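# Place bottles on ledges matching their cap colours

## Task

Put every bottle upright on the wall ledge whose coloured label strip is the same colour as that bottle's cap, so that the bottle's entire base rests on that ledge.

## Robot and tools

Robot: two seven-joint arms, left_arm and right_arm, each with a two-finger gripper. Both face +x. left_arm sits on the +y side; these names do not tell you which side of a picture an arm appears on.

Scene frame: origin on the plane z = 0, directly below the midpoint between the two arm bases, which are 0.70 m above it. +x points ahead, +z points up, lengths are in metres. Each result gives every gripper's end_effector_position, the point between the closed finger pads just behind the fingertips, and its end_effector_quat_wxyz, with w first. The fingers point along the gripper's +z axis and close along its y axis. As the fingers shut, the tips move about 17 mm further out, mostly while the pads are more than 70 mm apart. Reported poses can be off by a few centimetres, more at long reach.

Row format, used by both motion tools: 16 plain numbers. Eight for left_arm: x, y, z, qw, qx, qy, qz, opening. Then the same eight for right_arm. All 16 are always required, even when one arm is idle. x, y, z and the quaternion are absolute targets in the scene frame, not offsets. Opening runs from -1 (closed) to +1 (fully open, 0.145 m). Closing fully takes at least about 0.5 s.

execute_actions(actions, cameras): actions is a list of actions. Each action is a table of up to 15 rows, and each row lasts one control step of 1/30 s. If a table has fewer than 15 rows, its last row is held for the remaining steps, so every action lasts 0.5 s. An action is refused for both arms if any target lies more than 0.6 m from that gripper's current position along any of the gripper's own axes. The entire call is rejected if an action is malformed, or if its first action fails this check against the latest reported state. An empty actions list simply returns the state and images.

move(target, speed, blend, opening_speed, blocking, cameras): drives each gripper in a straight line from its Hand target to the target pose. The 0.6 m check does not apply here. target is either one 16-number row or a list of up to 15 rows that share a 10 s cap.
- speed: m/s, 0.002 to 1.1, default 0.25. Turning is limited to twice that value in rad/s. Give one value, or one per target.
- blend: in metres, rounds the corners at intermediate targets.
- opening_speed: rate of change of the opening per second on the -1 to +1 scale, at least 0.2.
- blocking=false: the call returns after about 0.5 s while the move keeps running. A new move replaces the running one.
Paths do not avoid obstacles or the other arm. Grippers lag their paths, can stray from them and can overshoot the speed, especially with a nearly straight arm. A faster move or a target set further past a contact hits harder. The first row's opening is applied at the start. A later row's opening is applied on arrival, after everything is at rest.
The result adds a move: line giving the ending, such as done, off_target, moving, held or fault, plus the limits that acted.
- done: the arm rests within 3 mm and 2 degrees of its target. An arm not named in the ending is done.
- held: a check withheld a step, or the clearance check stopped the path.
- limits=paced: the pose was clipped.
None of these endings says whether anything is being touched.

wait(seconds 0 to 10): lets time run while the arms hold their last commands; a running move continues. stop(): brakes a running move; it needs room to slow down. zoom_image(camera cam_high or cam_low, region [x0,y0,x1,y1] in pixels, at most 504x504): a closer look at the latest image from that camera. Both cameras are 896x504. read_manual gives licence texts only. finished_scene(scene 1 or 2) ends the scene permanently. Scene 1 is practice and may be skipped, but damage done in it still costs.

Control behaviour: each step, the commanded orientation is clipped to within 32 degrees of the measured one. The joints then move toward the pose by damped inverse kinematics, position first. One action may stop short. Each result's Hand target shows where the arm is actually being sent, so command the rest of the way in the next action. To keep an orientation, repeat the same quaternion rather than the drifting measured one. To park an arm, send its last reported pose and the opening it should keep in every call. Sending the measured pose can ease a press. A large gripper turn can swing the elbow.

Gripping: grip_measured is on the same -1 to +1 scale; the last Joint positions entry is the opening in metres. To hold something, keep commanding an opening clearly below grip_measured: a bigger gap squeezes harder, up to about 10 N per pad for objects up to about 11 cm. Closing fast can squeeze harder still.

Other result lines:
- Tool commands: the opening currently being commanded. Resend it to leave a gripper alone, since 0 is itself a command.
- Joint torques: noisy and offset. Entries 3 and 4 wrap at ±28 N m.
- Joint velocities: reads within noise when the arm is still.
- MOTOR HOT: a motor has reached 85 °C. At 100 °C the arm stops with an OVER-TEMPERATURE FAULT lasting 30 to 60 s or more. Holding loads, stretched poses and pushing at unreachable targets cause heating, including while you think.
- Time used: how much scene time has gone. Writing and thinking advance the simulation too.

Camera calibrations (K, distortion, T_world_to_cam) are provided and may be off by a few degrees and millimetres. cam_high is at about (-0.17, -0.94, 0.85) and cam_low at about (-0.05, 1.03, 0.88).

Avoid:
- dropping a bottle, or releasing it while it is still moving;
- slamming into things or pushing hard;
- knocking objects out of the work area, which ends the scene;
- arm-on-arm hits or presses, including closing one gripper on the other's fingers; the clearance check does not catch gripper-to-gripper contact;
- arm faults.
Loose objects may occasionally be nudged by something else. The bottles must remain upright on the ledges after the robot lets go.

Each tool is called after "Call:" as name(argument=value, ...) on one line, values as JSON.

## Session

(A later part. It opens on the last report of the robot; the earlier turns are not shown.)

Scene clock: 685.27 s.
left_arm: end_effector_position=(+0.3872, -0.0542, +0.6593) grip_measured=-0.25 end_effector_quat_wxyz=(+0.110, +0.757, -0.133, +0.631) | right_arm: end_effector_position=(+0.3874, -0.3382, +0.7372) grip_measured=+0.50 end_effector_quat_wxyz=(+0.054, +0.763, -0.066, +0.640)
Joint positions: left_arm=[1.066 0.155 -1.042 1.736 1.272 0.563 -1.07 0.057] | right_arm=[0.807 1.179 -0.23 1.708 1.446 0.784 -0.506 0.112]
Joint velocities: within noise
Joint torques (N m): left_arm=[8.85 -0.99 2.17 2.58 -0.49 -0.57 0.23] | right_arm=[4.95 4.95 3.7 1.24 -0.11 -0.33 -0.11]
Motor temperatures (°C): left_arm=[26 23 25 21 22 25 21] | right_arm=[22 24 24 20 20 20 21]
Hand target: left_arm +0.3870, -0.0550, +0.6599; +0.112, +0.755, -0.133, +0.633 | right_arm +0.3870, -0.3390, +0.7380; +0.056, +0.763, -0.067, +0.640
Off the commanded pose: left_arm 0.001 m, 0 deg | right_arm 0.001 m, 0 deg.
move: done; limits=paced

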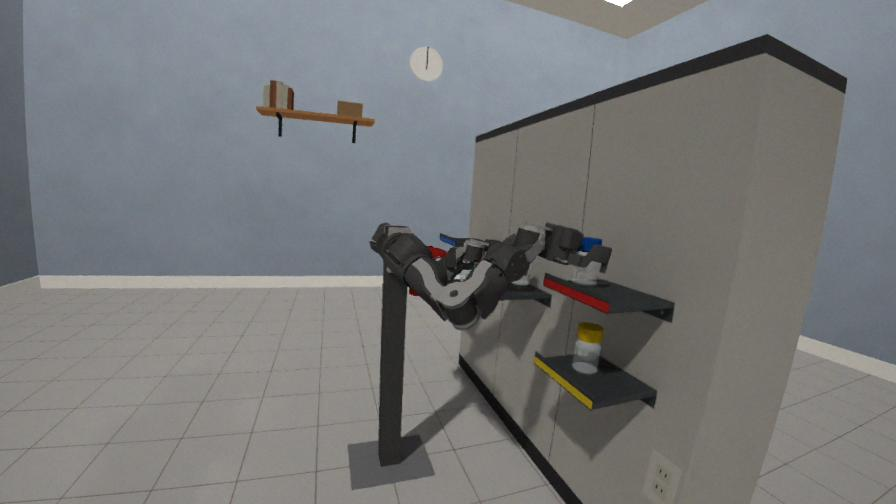

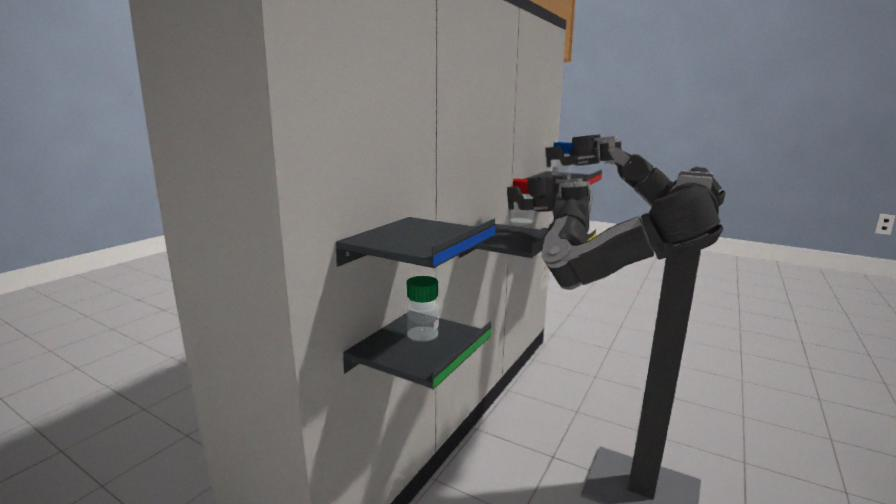

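Call:
move(target=[[0.387,-0.055,0.642,0.112,0.7545,-0.133,0.633,-0.6,0.387,-0.339,0.738,0.056,0.763,-0.0668,0.6406,-0.6],[0.387,-0.055,0.632,0.112,0.7545,-0.133,0.633,-0.6,0.387,-0.339,0.738,0.056,0.763,-0.0668,0.6406,-0.6]], speed=0.04, opening_speed=1.5, cameras=["cam_low"])

Call:
zoom_image(camera="cam_low", region=[420, 140, 640, 280])

Scene clock: 694.57 s.
left_arm: end_effector_position=(+0.3869, -0.0548, +0.6365) grip_measured=-0.25 end_effector_quat_wxyz=(+0.113, +0.751, -0.130, +0.637) | right_arm: end_effector_position=(+0.3874, -0.3387, +0.7371) grip_measured=-0.33 end_effector_quat_wxyz=(+0.055, +0.763, -0.066, +0.640)
Joint positions: left_arm=[1.016 0.183 -1.106 1.728 1.199 0.469 -1.027 0.057] | right_arm=[0.807 1.179 -0.23 1.707 1.445 0.785 -0.507 0.051]
Joint velocities: within noise
Joint torques (N m): left_arm=[7.5 -0.57 1.72 1.91 -0.29 -0.38 0.27] | right_arm=[4.92 4.89 3.77 1.32 -0.08 -0.34 -0.03]
Motor temperatures (°C): left_arm=[27 23 25 21 22 25 21] | right_arm=[22 24 24 20 20 20 21]
Hand target: left_arm +0.3869, -0.0550, +0.6321; +0.112, +0.754, -0.133, +0.633 | right_arm +0.3870, -0.3390, +0.7379; +0.056, +0.763, -0.067, +0.640
Off the commanded pose: left_arm 0.005 m, 1 deg | right_arm 0.001 m, 0 deg.
move: off_target (left_arm)
Images, in order (width x height): cam_low 896x504.

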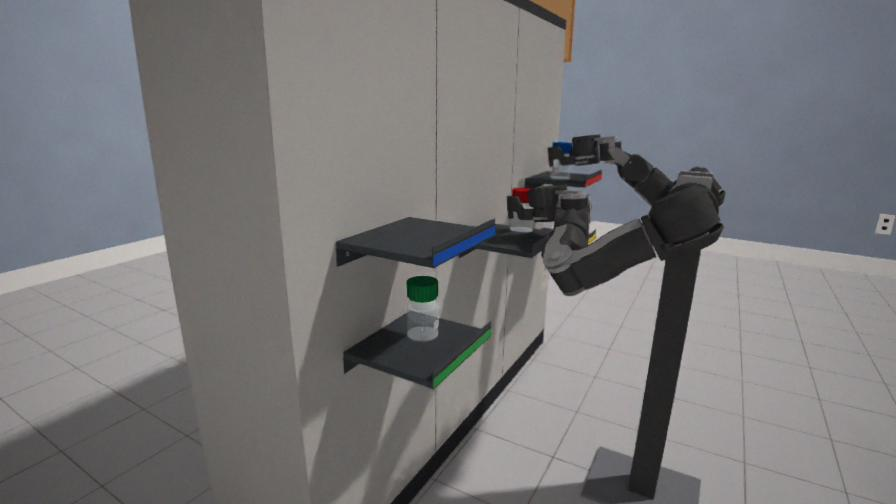

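Scaled by 2.291 from the camera's 896x504 image, which has a finer 1280x720 frame.

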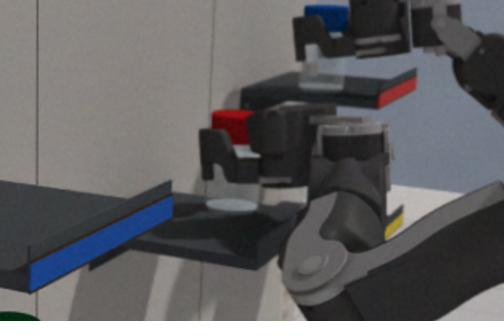

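Call:
move(target=[[0.387,-0.055,0.636,0.113,0.751,-0.130,0.637,0.15,0.387,-0.339,0.738,0.056,0.763,-0.0668,0.6406,-0.6],[0.28,-0.018,0.65,0.112,0.7545,-0.133,0.633,0.15,0.387,-0.339,0.775,0.056,0.763,-0.0668,0.6406,-0.6],[0.26,0.20,0.60,-0.112,0.7545,0.133,0.633,0.15,0.28,-0.31,0.775,0.056,0.763,-0.0668,0.6406,-0.6],[0.25,0.24,0.56,-0.246,0.708,0.293,0.594,0.15,0.26,-0.15,0.72,0,0.766,0,0.643,-0.6],[0.25,0.24,0.56,-0.246,0.708,0.293,0.594,0.15,0.28,0.02,0.70,-0.112,0.7545,0.133,0.633,-0.6],[0.25,0.24,0.56,-0.246,0.708,0.293,0.594,0.15,0.36,0.044,0.70,-0.112,0.7545,0.133,0.633,-0.6],[0.25,0.24,0.56,-0.246,0.708,0.293,0.594,0.15,0.387,0.047,0.65,-0.112,0.7545,0.133,0.633,-0.6],[0.25,0.24,0.56,-0.246,0.708,0.293,0.594,0.15,0.387,0.047,0.633,-0.112,0.7545,0.133,0.633,-0.6]], speed=[0.2,0.2,0.2,0.2,0.2,0.2,0.12,0.05], opening_speed=1.5, blend=[0.0,0.02,0.03,0.02,0.01,0.01,0,0])

Call:
zoom_image(camera="cam_low", region=[420, 140, 640, 280])

Call:
zoom_image(camera="cam_high", region=[430, 210, 600, 330])

Scene clock: 727.97 s.
left_arm: end_effector_position=(+0.2507, +0.2388, +0.5615) grip_measured=+0.15 end_effector_quat_wxyz=(-0.241, +0.707, +0.292, +0.597) | right_arm: end_effector_position=(+0.3880, +0.0455, +0.6438) grip_measured=-0.36 end_effector_quat_wxyz=(-0.110, +0.741, +0.127, +0.650)
Joint positions: left_arm=[-0.063 0.494 -0.46 2.315 0.634 0.409 -1.576 0.087] | right_arm=[0.989 0.203 -1.063 1.756 1.15 0.49 -1.002 0.049]
Joint velocities: within noise
Joint torques (N m): left_arm=[2.57 1.15 1.13 3.33 -0.42 0.01 -0.01] | right_arm=[3.92 -0.94 2.74 1.36 0.43 0.21 0.13]
Motor temperatures (°C): left_arm=[27 22 24 21 22 24 21] | right_arm=[23 24 25 20 20 20 21]
Hand target: left_arm +0.2500, +0.2400, +0.5600; -0.246, +0.708, +0.293, +0.594 | right_arm +0.3867, +0.0470, +0.6331; -0.112, +0.754, +0.133, +0.633
Off the commanded pose: left_arm 0.002 m, 1 deg | right_arm 0.011 m, 3 deg.
joint sent to its limit (left arm) — joint 7 (wrist yaw), lower limit. The joint targets still meet the commanded pose.
move: off_target (right_arm); limits=paced

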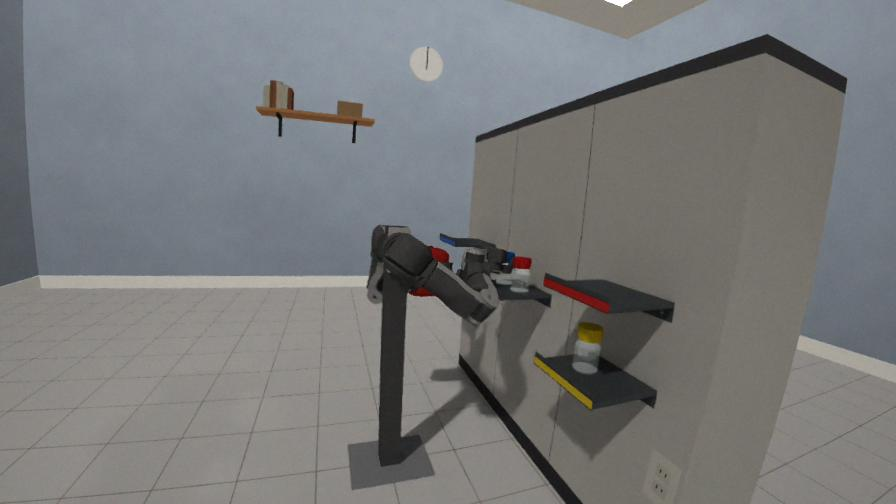

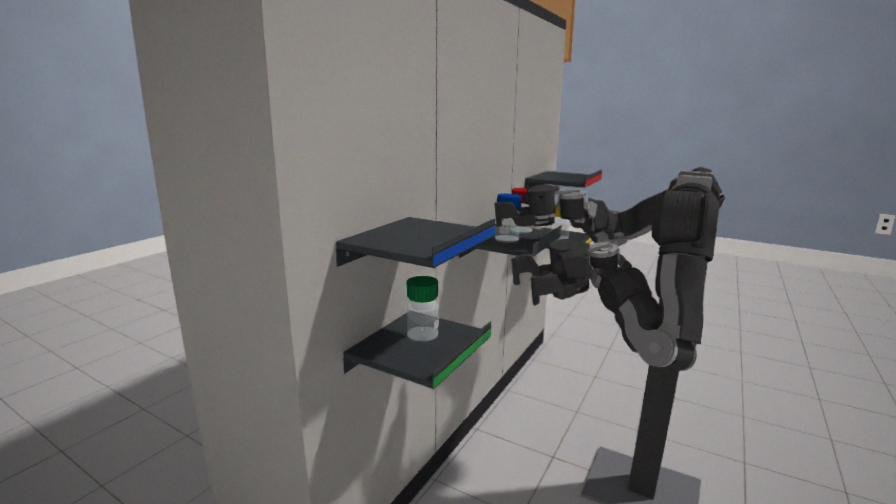

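Scaled by 2.291 from the camera's 896x504 image, which has a finer 1280x720 frame.

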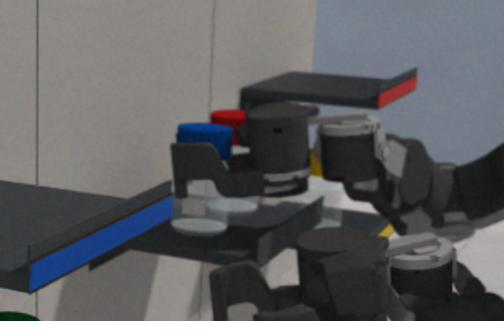

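Scaled by 2.965 from the camera's 896x504 image, which has a finer 1280x720 frame.

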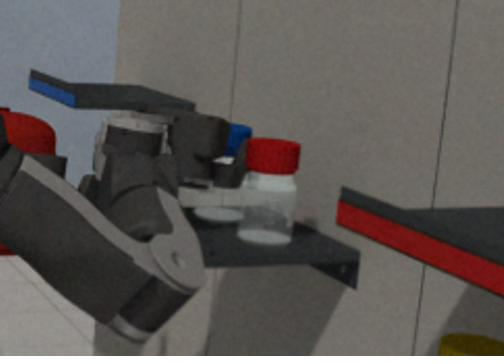

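Call:
move(target=[[0.25,0.24,0.56,-0.246,0.708,0.293,0.594,0.15,0.388,0.0455,0.642,-0.110,0.741,0.127,0.650,0.15],[0.25,0.24,0.56,-0.246,0.708,0.293,0.594,0.15,0.28,0.01,0.65,-0.112,0.7545,0.133,0.633,0.15],[0.25,0.24,0.56,-0.246,0.708,0.293,0.594,0.15,0.28,-0.065,0.655,0,0.766,0,0.643,0.15],[0.25,0.24,0.56,-0.246,0.708,0.293,0.594,0.15,0.387,-0.055,0.642,0,0.766,0,0.643,0.15],[0.25,0.24,0.56,-0.246,0.708,0.293,0.594,0.15,0.387,-0.055,0.642,0,0.766,0,0.643,-0.6],[0.25,0.24,0.56,-0.246,0.708,0.293,0.594,0.15,0.387,-0.055,0.685,0,0.766,0,0.643,-0.6],[0.26,0.16,0.62,-0.112,0.7545,0.133,0.633,0.15,0.28,-0.09,0.69,0,0.766,0,0.643,-0.6]], speed=0.2, opening_speed=1.5, blend=[0.0,0.02,0.02,0,0,0.01,0])

Call:
zoom_image(camera="cam_low", region=[420, 140, 640, 280])

Call:
zoom_image(camera="cam_high", region=[430, 210, 600, 330])

Scene clock: 761.77 s.
left_arm: end_effector_position=(+0.2609, +0.1597, +0.6195) grip_measured=+0.15 end_effector_quat_wxyz=(-0.173, +0.719, +0.179, +0.649) | right_arm: end_effector_position=(+0.2814, -0.0895, +0.6891) grip_measured=-0.28 end_effector_quat_wxyz=(+0.026, +0.677, -0.075, +0.732)
Joint positions: left_arm=[0.149 0.265 -0.695 2.43 0.555 0.781 -1.579 0.087] | right_arm=[0.545 0.247 -0.844 2.44 0.821 0.784 -1.566 0.055]
Joint velocities: within noise
Joint torques (N m): left_arm=[3.65 -0.09 0.05 3.77 -0.32 0.01 0.05] | right_arm=[3.6 -0.96 0.7 2.03 -0.59 0.12 0]
Motor temperatures (°C): left_arm=[25 22 24 22 22 24 21] | right_arm=[23 23 24 20 20 20 21]
Hand target: left_arm +0.2606, +0.1597, +0.6197; -0.174, +0.719, +0.179, +0.649 | right_arm +0.2808, -0.0896, +0.6897; +0.028, +0.675, -0.075, +0.733
Off the commanded pose: left_arm 0.001 m, 10 deg | right_arm 0.002 m, 17 deg.
joint sent to its limit (left arm) — joint 4 (elbow), upper limit, where the elbow is as bent as it goes; joint 6 (wrist pitch), upper limit; joint 7 (wrist yaw), lower limit. The joint targets are off in orientation, not in position.
joint sent to its limit (right arm) — joint 4 (elbow), upper limit, where the elbow is as bent as it goes; joint 6 (wrist pitch), upper limit; joint 7 (wrist yaw), lower limit. The joint targets are off in orientation, not in position.
move: off_target (left_arm, right_arm)

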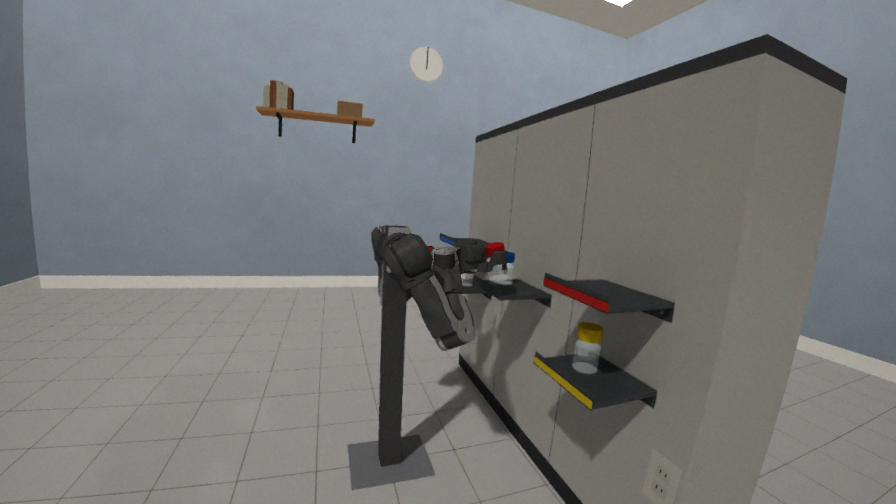

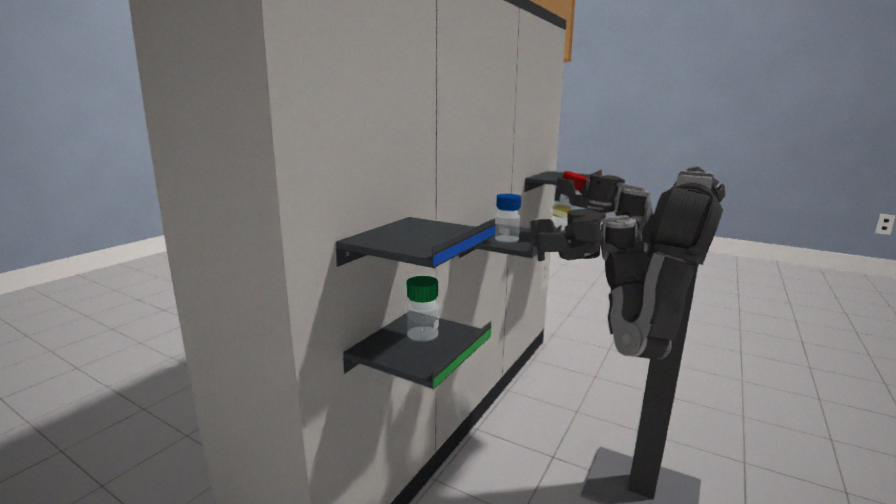

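Scaled by 2.291 from the camera's 896x504 image, which has a finer 1280x720 frame.

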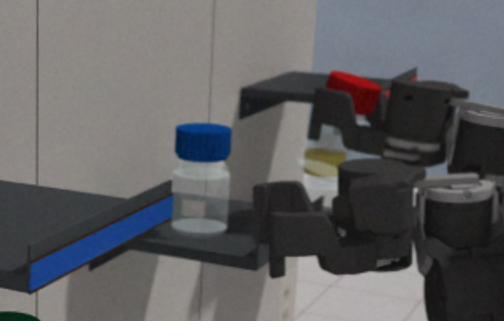

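Scaled by 2.965 from the camera's 896x504 image, which has a finer 1280x720 frame.

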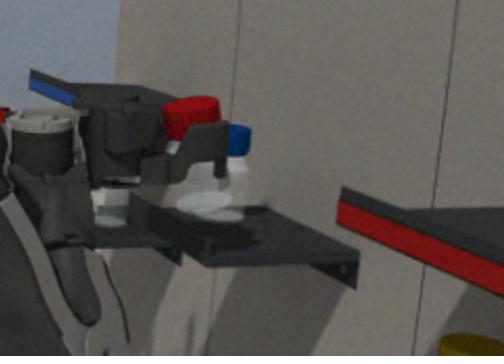

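Call:
move(target=[[0.27,0.15,0.63,0,0.766,0,0.643,0.15,0.28,-0.22,0.75,0.112,0.7545,-0.133,0.633,-0.6],[0.29,0.07,0.652,0.056,0.763,-0.0668,0.6406,0.15,0.29,-0.33,0.785,0.056,0.763,-0.0668,0.6406,-0.6],[0.387,0.047,0.642,0.056,0.763,-0.0668,0.6406,0.15,0.385,-0.38,0.775,0.056,0.763,-0.0668,0.6406,-0.6],[0.387,0.047,0.642,0.056,0.763,-0.0668,0.6406,-0.6,0.385,-0.38,0.775,0.056,0.763,-0.0668,0.6406,-0.6],[0.387,0.047,0.675,0.056,0.763,-0.0668,0.6406,-0.6,0.385,-0.38,0.745,0.056,0.763,-0.0668,0.6406,-0.6],[0.387,0.047,0.685,0.056,0.763,-0.0668,0.6406,-0.6,0.385,-0.38,0.730,0.056,0.763,-0.0668,0.6406,-0.6]], speed=[0.2,0.2,0.15,0.1,0.1,0.05], opening_speed=1.5, blend=[0.02,0.02,0,0,0,0])

Call:
zoom_image(camera="cam_low", region=[420, 120, 640, 260])

Call:
zoom_image(camera="cam_high", region=[470, 210, 700, 400])

Scene clock: 786.80 s.
left_arm: end_effector_position=(+0.3867, +0.0459, +0.6840) grip_measured=-0.27 end_effector_quat_wxyz=(+0.060, +0.764, -0.067, +0.639) | right_arm: end_effector_position=(+0.3847, -0.3806, +0.7338) grip_measured=-0.29 end_effector_quat_wxyz=(+0.058, +0.759, -0.068, +0.645)
Joint positions: left_arm=[0.933 0.343 -0.726 1.962 1.325 0.782 -1.147 0.056] | right_arm=[0.982 1.422 -0.599 1.576 1.535 0.543 -0.297 0.054]
Joint velocities: within noise
Joint torques (N m): left_arm=[9.24 0.2 1.62 2.25 -0.31 -0.29 -0.06] | right_arm=[3.23 4.15 3.45 0.55 0.06 -0.37 0.12]
Motor temperatures (°C): left_arm=[25 22 23 22 22 24 21] | right_arm=[22 23 24 20 21 20 21]
Hand target: left_arm +0.3870, +0.0470, +0.6850; +0.056, +0.763, -0.067, +0.641 | right_arm +0.3850, -0.3799, +0.7300; +0.056, +0.763, -0.067, +0.641
Off the commanded pose: left_arm 0.002 m, 1 deg | right_arm 0.004 m, 1 deg.
joint sent to its limit (left arm) — joint 6 (wrist pitch), upper limit. The joint targets still meet the commanded pose.
move: off_target (right_arm)

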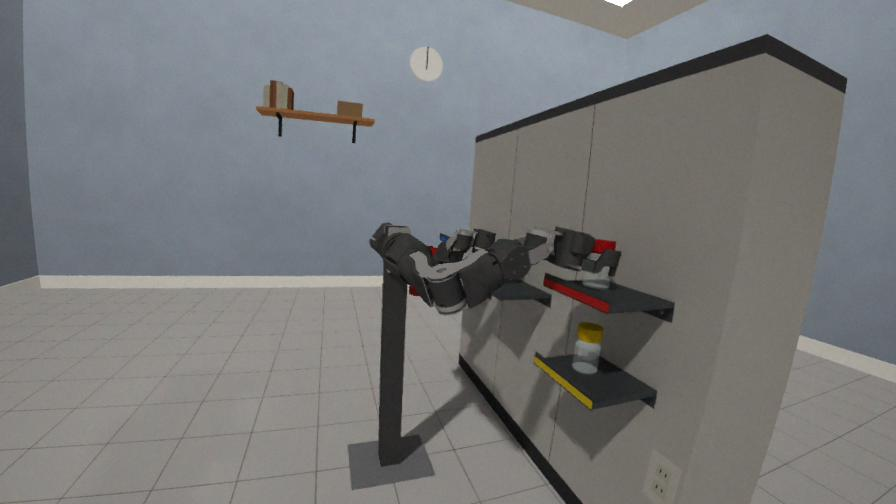

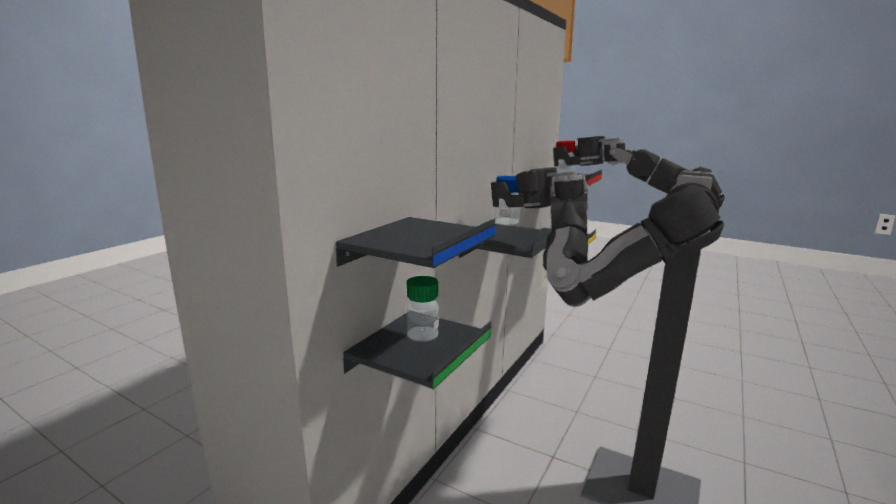

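Scaled by 2.291 from the camera's 896x504 image, which has a finer 1280x720 frame.

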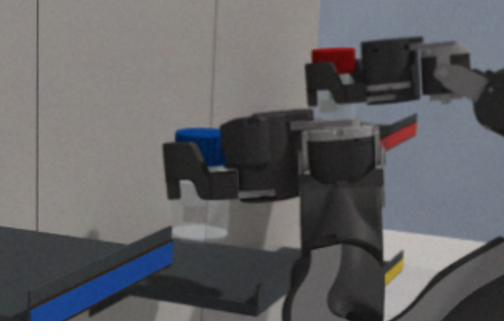

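Scaled by 2.191 from the camera's 896x504 image, which has a finer 1280x720 frame.

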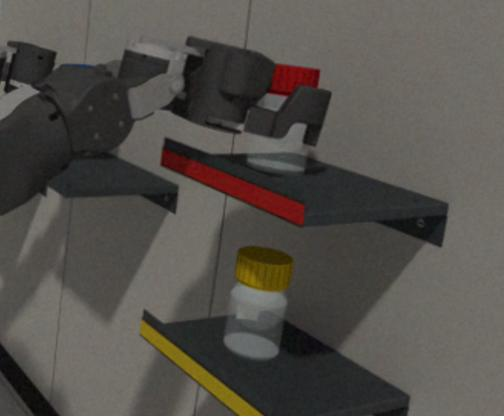

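Call:
move(target=[[0.387,0.047,0.686,0.056,0.763,-0.0668,0.6406,-0.6,0.385,-0.38,0.733,0.058,0.759,-0.068,0.645,0.5],[0.29,0.06,0.70,0.056,0.763,-0.0668,0.6406,-0.6,0.29,-0.35,0.745,0.058,0.759,-0.068,0.645,0.5],[0.28,0.22,0.76,-0.112,0.7545,0.133,0.633,-0.6,0.26,-0.28,0.70,0.112,0.7545,-0.133,0.633,0.5],[0.29,0.33,0.79,-0.056,0.763,0.0668,0.6406,-0.6,0.26,-0.28,0.70,0.112,0.7545,-0.133,0.633,0.5],[0.385,0.38,0.775,-0.056,0.763,0.0668,0.6406,-0.6,0.26,-0.28,0.70,0.112,0.7545,-0.133,0.633,0.5],[0.385,0.38,0.75,-0.056,0.763,0.0668,0.6406,-0.6,0.26,-0.28,0.70,0.112,0.7545,-0.133,0.633,0.5],[0.385,0.38,0.732,-0.056,0.763,0.0668,0.6406,-0.6,0.26,-0.28,0.70,0.112,0.7545,-0.133,0.633,0.5]], speed=[0.2,0.2,0.2,0.2,0.2,0.12,0.05], opening_speed=1.5, blend=[0,0.02,0.03,0.02,0.01,0,0])

Call:
zoom_image(camera="cam_low", region=[320, 120, 560, 280])

Scene clock: 809.23 s.
left_arm: end_effector_position=(+0.3856, +0.3784, +0.7440) grip_measured=-0.27 end_effector_quat_wxyz=(-0.063, +0.744, +0.042, +0.664) | right_arm: end_effector_position=(+0.2651, -0.2823, +0.7017) grip_measured=+0.50 end_effector_quat_wxyz=(+0.084, +0.726, -0.004, +0.682)
Joint positions: left_arm=[-1.296 1.659 1.58 1.569 1.584 0.401 -0.236 0.056] | right_arm=[1.705 1.996 -1.57 2.439 1.559 0.231 -0.559 0.112]
Joint velocities: within noise
Joint torques (N m): left_arm=[2.44 1.62 2.58 0.32 0.09 0.29 -0.1] | right_arm=[0.99 -0.36 2.06 0.39 -0.18 -0.28 0.11]
Motor temperatures (°C): left_arm=[27 22 24 22 22 24 21] | right_arm=[22 24 24 21 20 20 22]
Hand target: left_arm +0.3849, +0.3803, +0.7321; -0.067, +0.760, +0.043, +0.645 | right_arm +0.2649, -0.2812, +0.7000; +0.082, +0.729, -0.002, +0.680
Off the commanded pose: left_arm 0.012 m, 4 deg | right_arm 0.006 m, 16 deg.
joint read past its limit (left arm) — joint 3 (upper arm roll), upper limit.
joint sent to its limit (left arm) — joint 3 (upper arm roll), upper limit; joint 5 (forearm roll), upper limit. The joint targets are off in orientation, not in position.
joint sent to its limit (right arm) — joint 2 (shoulder roll), upper limit; joint 3 (upper arm roll), lower limit; joint 4 (elbow), upper limit, where the elbow is as bent as it goes; joint 5 (forearm roll), upper limit. The joint targets are off in position and orientation.
move: off_target (left_arm, right_arm)

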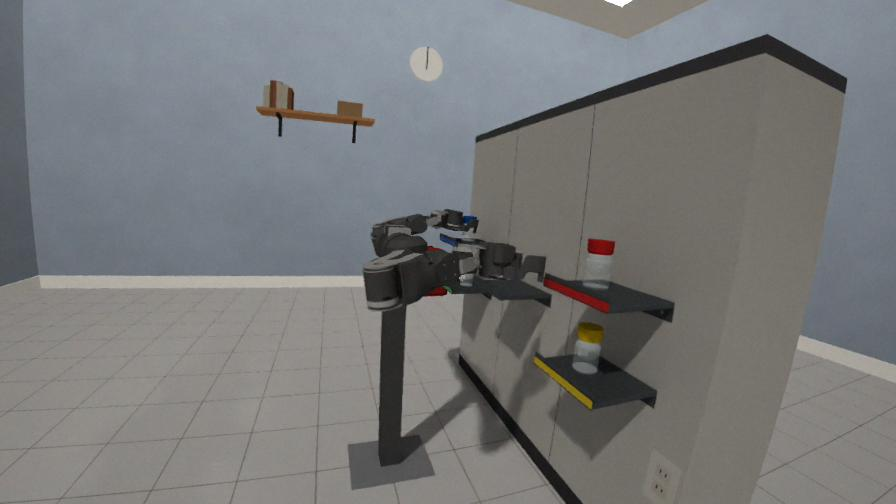

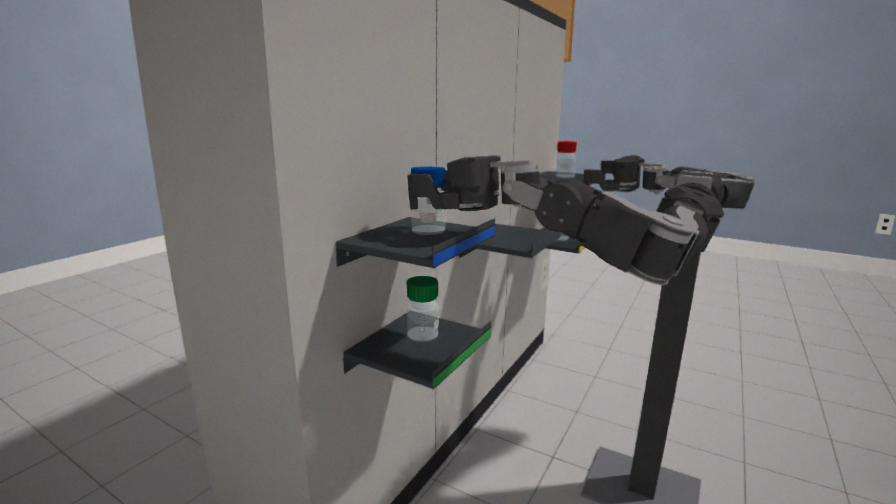

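Scaled by 2.100 from the camera's 896x504 image, which has a finer 1280x720 frame.

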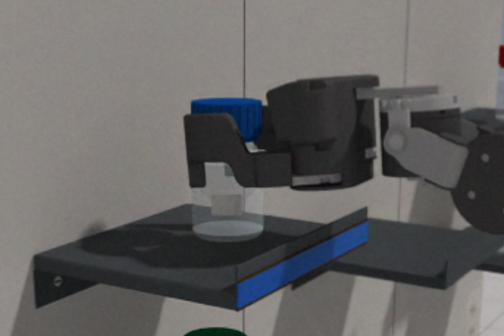

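Call:
move(target=[[0.385,0.38,0.742,-0.063,0.744,0.042,0.664,0.5,0.265,-0.282,0.70,0.084,0.726,-0.004,0.682,0.5],[0.29,0.35,0.755,-0.063,0.744,0.042,0.664,0.5,0.265,-0.282,0.70,0.084,0.726,-0.004,0.682,0.5]], speed=0.15, opening_speed=1.2)

Call:
zoom_image(camera="cam_low", region=[320, 120, 620, 400])

Call:
zoom_image(camera="cam_high", region=[420, 210, 700, 420])

Scene clock: 820.03 s.
left_arm: end_effector_position=(+0.2903, +0.3487, +0.7568) grip_measured=+0.50 end_effector_quat_wxyz=(-0.063, +0.740, +0.036, +0.668) | right_arm: end_effector_position=(+0.2652, -0.2822, +0.7007) grip_measured=+0.50 end_effector_quat_wxyz=(+0.084, +0.726, -0.003, +0.682)
Joint positions: left_arm=[-0.546 1.257 1.193 2.039 1.584 0.78 -0.357 0.112] | right_arm=[1.695 1.996 -1.57 2.439 1.554 0.222 -0.559 0.112]
Joint velocities: within noise
Joint torques (N m): left_arm=[3.13 4.87 1.85 0.31 0.05 -0.49 -0.08] | right_arm=[0.62 -0.3 2.41 0.47 -0.26 -0.5 -0.09]
Motor temperatures (°C): left_arm=[26 22 24 21 22 24 21] | right_arm=[22 23 24 20 20 20 21]
Hand target: left_arm +0.2900, +0.3501, +0.7549; -0.064, +0.742, +0.040, +0.666 | right_arm +0.2650, -0.2821, +0.7001; +0.084, +0.726, -0.004, +0.682
Off the commanded pose: left_arm 0.002 m, 1 deg | right_arm 0.001 m, 0 deg.
joint sent to its limit (left arm) — joint 5 (forearm roll), upper limit; joint 6 (wrist pitch), upper limit. The joint targets still meet the commanded pose.
joint sent to its limit (right arm) — joint 4 (elbow), upper limit, where the elbow is as bent as it goes. The joint targets still meet the commanded pose.
move: done

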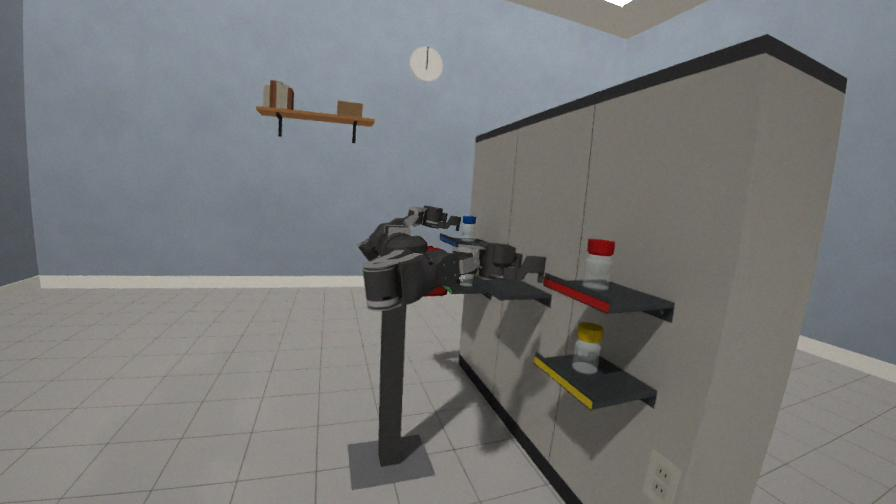

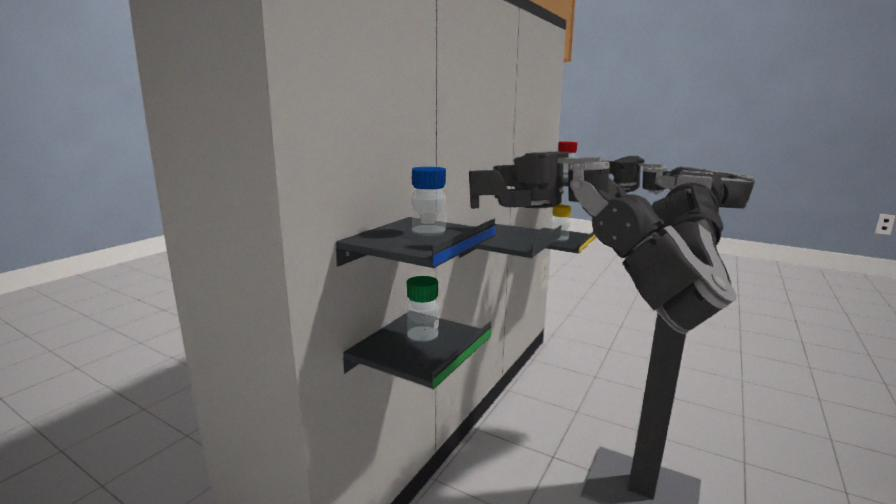

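Scaled by 1.680 from the camera's 896x504 image, which has a finer 1280x720 frame.

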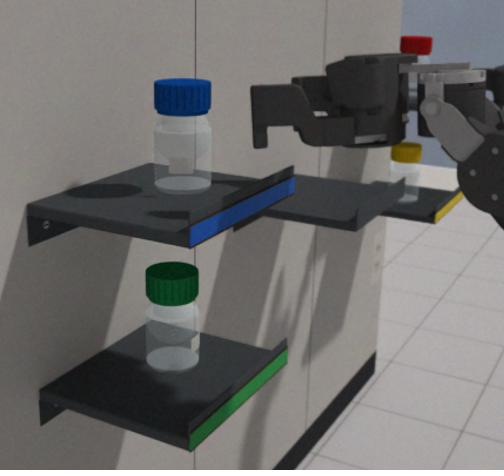

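Scaled by 1.800 from the camera's 896x504 image, which has a finer 1280x720 frame.

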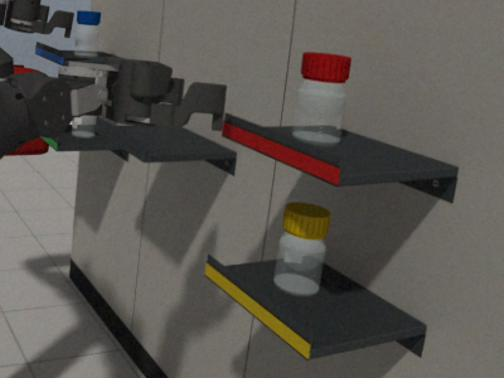

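Call:
finished_scene(scene=1)

The scene is finished: the task was done.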